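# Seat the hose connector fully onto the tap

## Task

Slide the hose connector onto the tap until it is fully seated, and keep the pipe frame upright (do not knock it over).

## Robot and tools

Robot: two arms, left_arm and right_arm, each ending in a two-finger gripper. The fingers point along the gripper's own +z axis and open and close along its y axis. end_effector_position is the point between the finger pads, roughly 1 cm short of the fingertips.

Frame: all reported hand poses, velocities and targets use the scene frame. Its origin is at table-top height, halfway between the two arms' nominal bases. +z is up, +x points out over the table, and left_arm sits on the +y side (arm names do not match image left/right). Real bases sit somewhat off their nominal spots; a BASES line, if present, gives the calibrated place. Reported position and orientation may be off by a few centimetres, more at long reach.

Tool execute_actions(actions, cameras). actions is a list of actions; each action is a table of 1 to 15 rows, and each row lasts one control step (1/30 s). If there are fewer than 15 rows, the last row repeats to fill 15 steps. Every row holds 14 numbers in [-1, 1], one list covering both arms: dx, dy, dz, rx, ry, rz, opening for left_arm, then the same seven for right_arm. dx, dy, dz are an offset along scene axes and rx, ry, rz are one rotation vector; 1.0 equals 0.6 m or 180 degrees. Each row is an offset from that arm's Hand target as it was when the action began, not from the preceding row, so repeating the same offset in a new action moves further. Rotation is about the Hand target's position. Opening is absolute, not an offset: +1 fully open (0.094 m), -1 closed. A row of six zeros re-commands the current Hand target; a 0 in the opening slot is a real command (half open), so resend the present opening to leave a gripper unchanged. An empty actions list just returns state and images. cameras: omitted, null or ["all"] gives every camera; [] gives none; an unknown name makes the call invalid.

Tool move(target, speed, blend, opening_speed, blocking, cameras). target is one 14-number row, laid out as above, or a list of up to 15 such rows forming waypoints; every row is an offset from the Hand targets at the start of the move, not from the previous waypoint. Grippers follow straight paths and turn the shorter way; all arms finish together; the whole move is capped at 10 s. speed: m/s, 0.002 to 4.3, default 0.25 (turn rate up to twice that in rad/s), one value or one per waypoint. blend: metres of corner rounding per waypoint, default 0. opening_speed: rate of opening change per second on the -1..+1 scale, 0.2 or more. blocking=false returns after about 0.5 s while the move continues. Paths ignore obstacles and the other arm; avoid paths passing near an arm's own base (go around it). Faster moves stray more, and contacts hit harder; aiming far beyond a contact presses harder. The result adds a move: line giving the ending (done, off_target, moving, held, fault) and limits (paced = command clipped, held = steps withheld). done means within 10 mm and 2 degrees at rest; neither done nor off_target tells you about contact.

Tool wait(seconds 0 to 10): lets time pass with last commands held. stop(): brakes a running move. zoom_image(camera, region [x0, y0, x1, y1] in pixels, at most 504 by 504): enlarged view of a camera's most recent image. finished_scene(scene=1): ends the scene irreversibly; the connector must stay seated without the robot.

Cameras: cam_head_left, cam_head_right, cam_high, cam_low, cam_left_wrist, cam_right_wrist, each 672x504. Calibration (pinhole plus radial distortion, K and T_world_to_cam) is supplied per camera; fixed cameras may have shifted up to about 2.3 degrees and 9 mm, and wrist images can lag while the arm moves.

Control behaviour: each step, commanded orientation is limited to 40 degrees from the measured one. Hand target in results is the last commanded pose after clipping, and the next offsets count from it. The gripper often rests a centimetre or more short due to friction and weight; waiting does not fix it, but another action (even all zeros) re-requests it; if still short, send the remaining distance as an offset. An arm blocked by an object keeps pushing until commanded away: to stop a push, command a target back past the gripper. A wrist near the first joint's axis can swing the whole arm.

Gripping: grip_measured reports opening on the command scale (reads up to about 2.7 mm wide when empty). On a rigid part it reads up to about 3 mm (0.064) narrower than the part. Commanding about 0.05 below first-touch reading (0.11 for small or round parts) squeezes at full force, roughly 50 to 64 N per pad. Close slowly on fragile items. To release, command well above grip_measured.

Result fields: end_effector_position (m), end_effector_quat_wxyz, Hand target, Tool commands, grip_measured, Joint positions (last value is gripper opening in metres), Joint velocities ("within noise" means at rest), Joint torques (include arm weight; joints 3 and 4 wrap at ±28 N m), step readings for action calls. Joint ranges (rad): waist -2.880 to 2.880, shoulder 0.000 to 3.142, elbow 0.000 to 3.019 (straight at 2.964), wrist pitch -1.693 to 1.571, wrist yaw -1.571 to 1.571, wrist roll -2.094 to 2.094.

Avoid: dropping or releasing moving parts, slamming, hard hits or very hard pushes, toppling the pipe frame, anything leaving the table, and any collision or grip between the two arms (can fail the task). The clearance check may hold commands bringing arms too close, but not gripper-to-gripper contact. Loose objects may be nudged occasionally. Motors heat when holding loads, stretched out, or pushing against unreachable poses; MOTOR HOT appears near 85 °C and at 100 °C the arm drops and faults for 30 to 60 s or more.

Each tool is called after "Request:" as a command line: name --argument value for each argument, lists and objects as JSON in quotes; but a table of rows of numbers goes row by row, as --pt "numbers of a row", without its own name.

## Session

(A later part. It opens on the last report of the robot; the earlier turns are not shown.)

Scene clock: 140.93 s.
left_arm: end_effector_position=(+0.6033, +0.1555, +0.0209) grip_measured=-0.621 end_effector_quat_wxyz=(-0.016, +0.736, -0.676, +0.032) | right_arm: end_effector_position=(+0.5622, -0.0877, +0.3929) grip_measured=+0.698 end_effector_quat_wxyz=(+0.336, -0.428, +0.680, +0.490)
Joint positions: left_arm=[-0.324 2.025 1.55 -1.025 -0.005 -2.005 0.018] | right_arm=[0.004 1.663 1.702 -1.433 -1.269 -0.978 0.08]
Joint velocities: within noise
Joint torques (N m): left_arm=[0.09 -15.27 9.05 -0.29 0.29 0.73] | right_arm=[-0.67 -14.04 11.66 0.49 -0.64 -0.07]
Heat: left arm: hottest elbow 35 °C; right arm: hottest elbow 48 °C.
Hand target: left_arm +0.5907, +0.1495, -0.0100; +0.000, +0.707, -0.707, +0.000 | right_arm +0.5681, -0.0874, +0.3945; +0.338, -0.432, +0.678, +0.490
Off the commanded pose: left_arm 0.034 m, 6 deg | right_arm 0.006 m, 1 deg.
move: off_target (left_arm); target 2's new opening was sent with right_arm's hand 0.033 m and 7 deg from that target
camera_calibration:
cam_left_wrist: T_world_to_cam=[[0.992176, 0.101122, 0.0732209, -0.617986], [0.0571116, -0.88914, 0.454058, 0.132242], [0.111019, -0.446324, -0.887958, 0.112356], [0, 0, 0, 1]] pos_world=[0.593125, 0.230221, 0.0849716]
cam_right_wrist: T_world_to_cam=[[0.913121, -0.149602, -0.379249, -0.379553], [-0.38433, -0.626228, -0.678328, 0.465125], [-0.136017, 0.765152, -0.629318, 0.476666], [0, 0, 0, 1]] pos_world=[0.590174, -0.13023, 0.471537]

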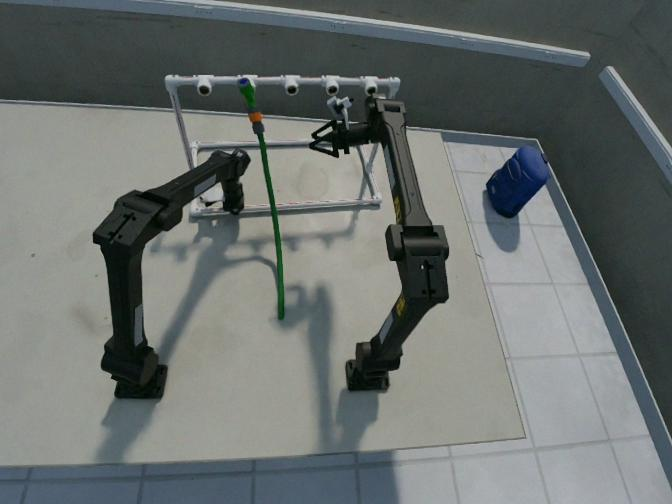

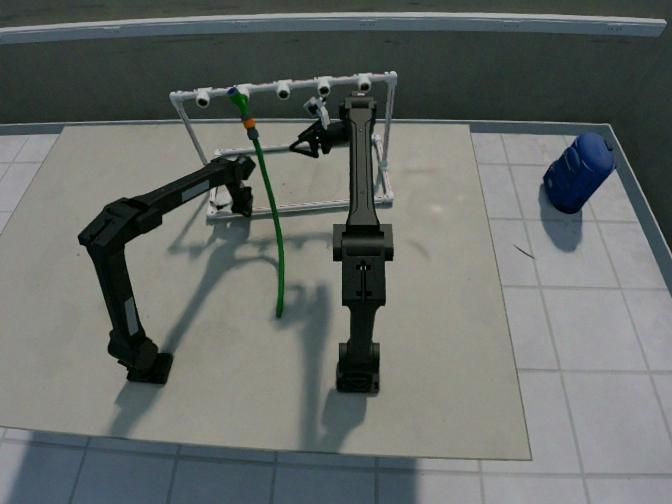

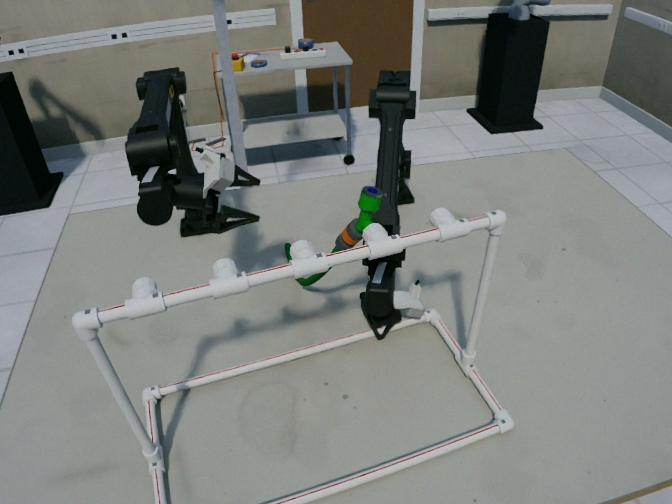

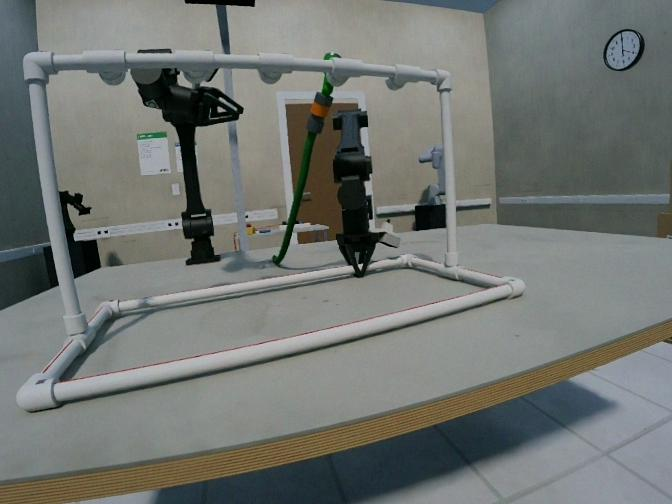

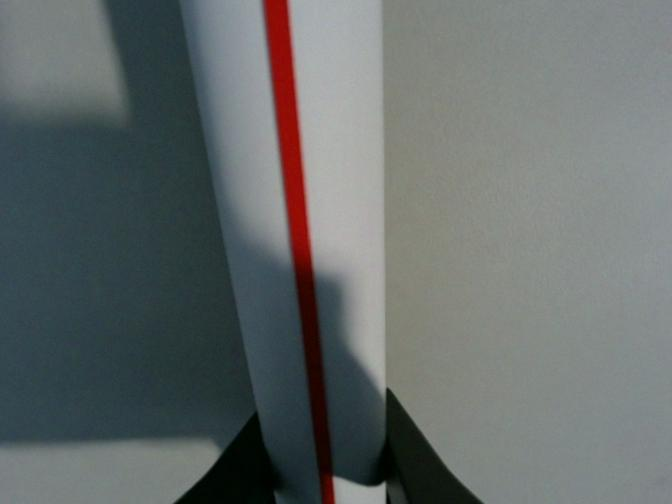

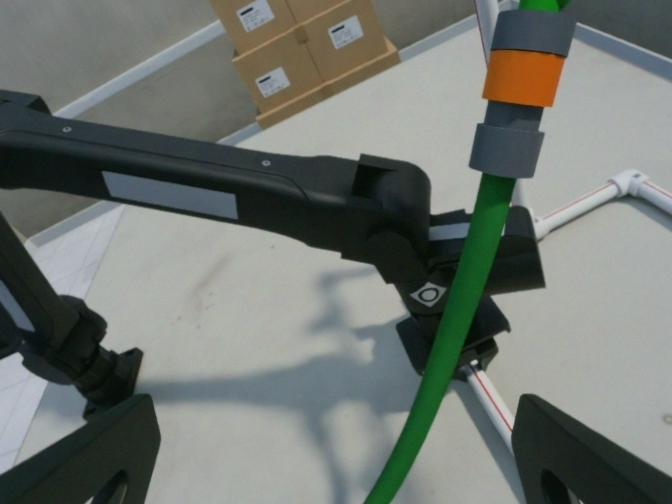

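Request:
move --pt "0.0 0 -0.01 0 0 0 0.3 0 0 0 0 0 0 0.7" --pt "-0.02 0 0.2 0 0 0 0.3 0 -0.05 0 0 0 0 0.7" --pt "-0.25 0.25 0.25 0 0 0 0.3 -0.15 -0.2 0 0 0 0 0.7" --speed '[0.05,0.12,0.25]' --opening_speed 1.5

Request:
zoom_image --camera "cam_low" --region '[260, 30, 390, 160]'

Scene clock: 145.13 s.
left_arm: end_effector_position=(+0.4423, +0.2942, +0.1422) grip_measured=+0.299 end_effector_quat_wxyz=(+0.000, +0.706, -0.709, -0.001) | right_arm: end_effector_position=(+0.4819, -0.2059, +0.3936) grip_measured=+0.698 end_effector_quat_wxyz=(+0.389, -0.388, +0.709, +0.442)
Joint positions: left_arm=[-0.14 1.478 1.143 -1.237 -0.002 -1.731 0.061] | right_arm=[-0.264 1.461 1.476 -1.681 -1.257 -1.322 0.08]
Joint velocities: within noise
Joint torques (N m): left_arm=[2.32 -12.51 8.38 0.79 0.13 0.08] | right_arm=[-1.08 -12.28 8.69 0.13 -0.42 -0.06]
Heat: left arm: hottest elbow 35 °C; right arm: hottest elbow 47 °C.
Hand target: left_arm +0.4406, +0.2995, +0.1399; +0.000, +0.707, -0.707, +0.000 | right_arm +0.4781, -0.2073, +0.3945; +0.338, -0.432, +0.678, +0.490
Off the commanded pose: left_arm 0.006 m, 0 deg | right_arm 0.004 m, 10 deg.
joint sent to its limit (right arm) — joint 4 (wrist pitch), lower limit. The joint targets are off in orientation, not in position.
move: off_target (right_arm)
camera_calibration:
cam_left_wrist: T_world_to_cam=[[0.999933, 0.0102237, 0.00545589, -0.448184], [0.00689225, -0.903163, 0.429242, 0.239575], [0.009316, -0.429175, -0.903173, 0.341908], [0, 0, 0, 1]] pos_world=[0.443317, 0.367696, 0.208411]
cam_right_wrist: T_world_to_cam=[[0.894678, -0.306627, -0.324856, -0.368496], [-0.446034, -0.573144, -0.68743, 0.405031], [0.0245957, 0.759925, -0.649545, 0.486121], [0, 0, 0, 1]] pos_world=[0.498387, -0.250265, 0.47448]

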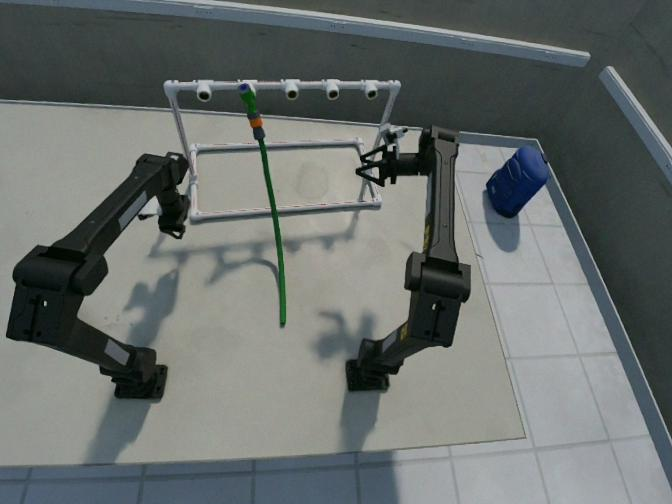

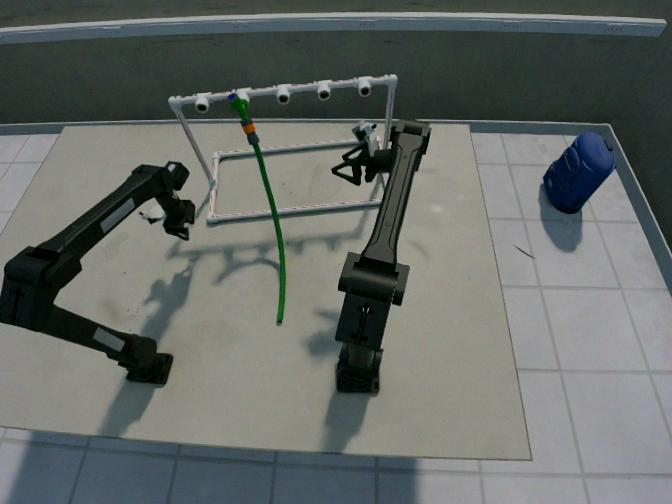

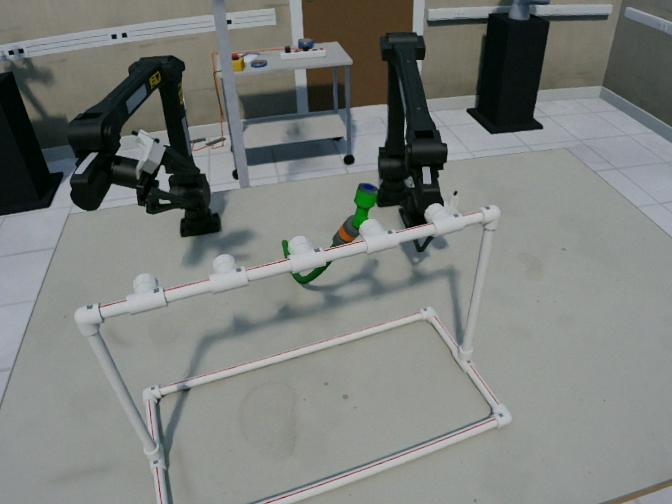

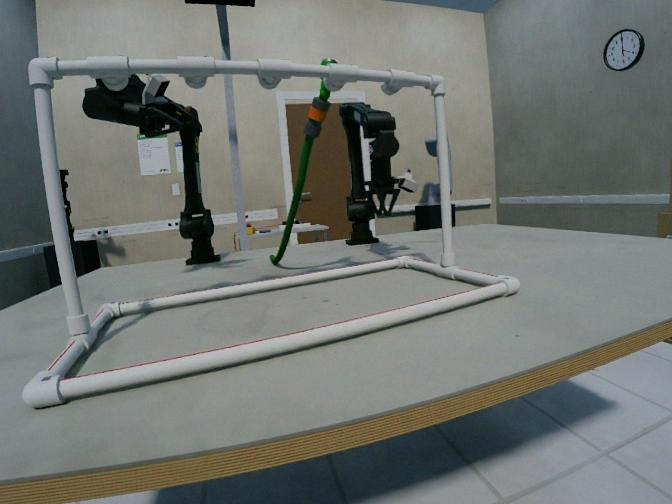

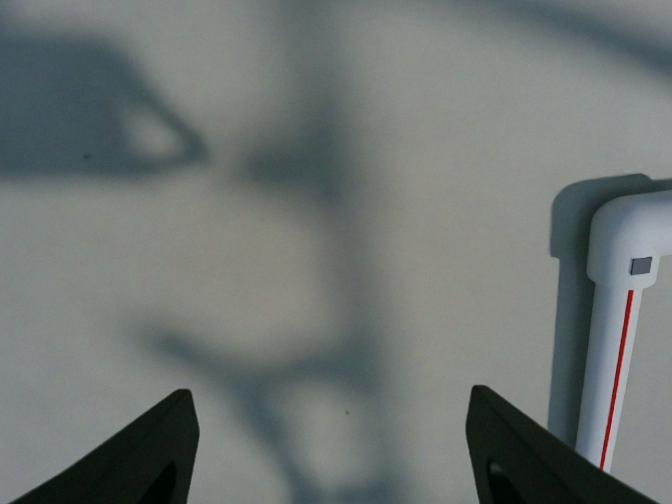

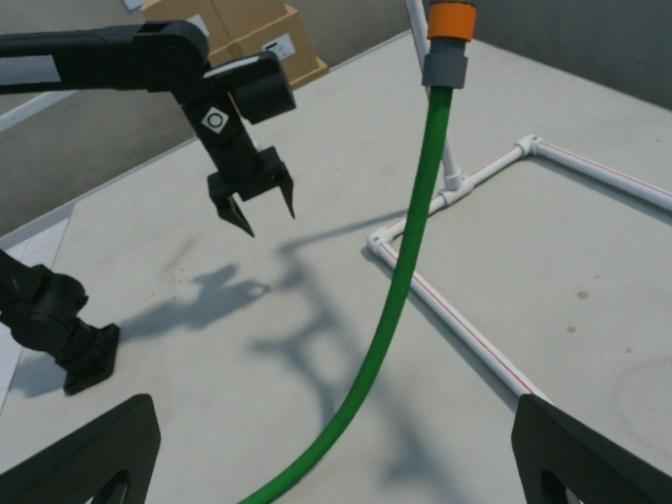

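Scaled by 3.877 from the camera's 672x504 image, which has a finer 960x720 frame.

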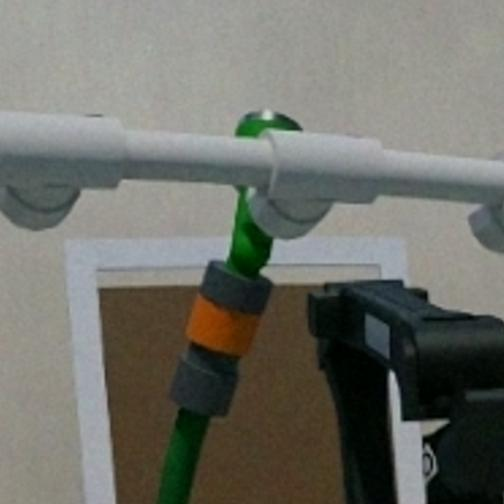

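Seated flush, and the frame is standing.

Request:
finished_scene

The scene is finished: the task was done.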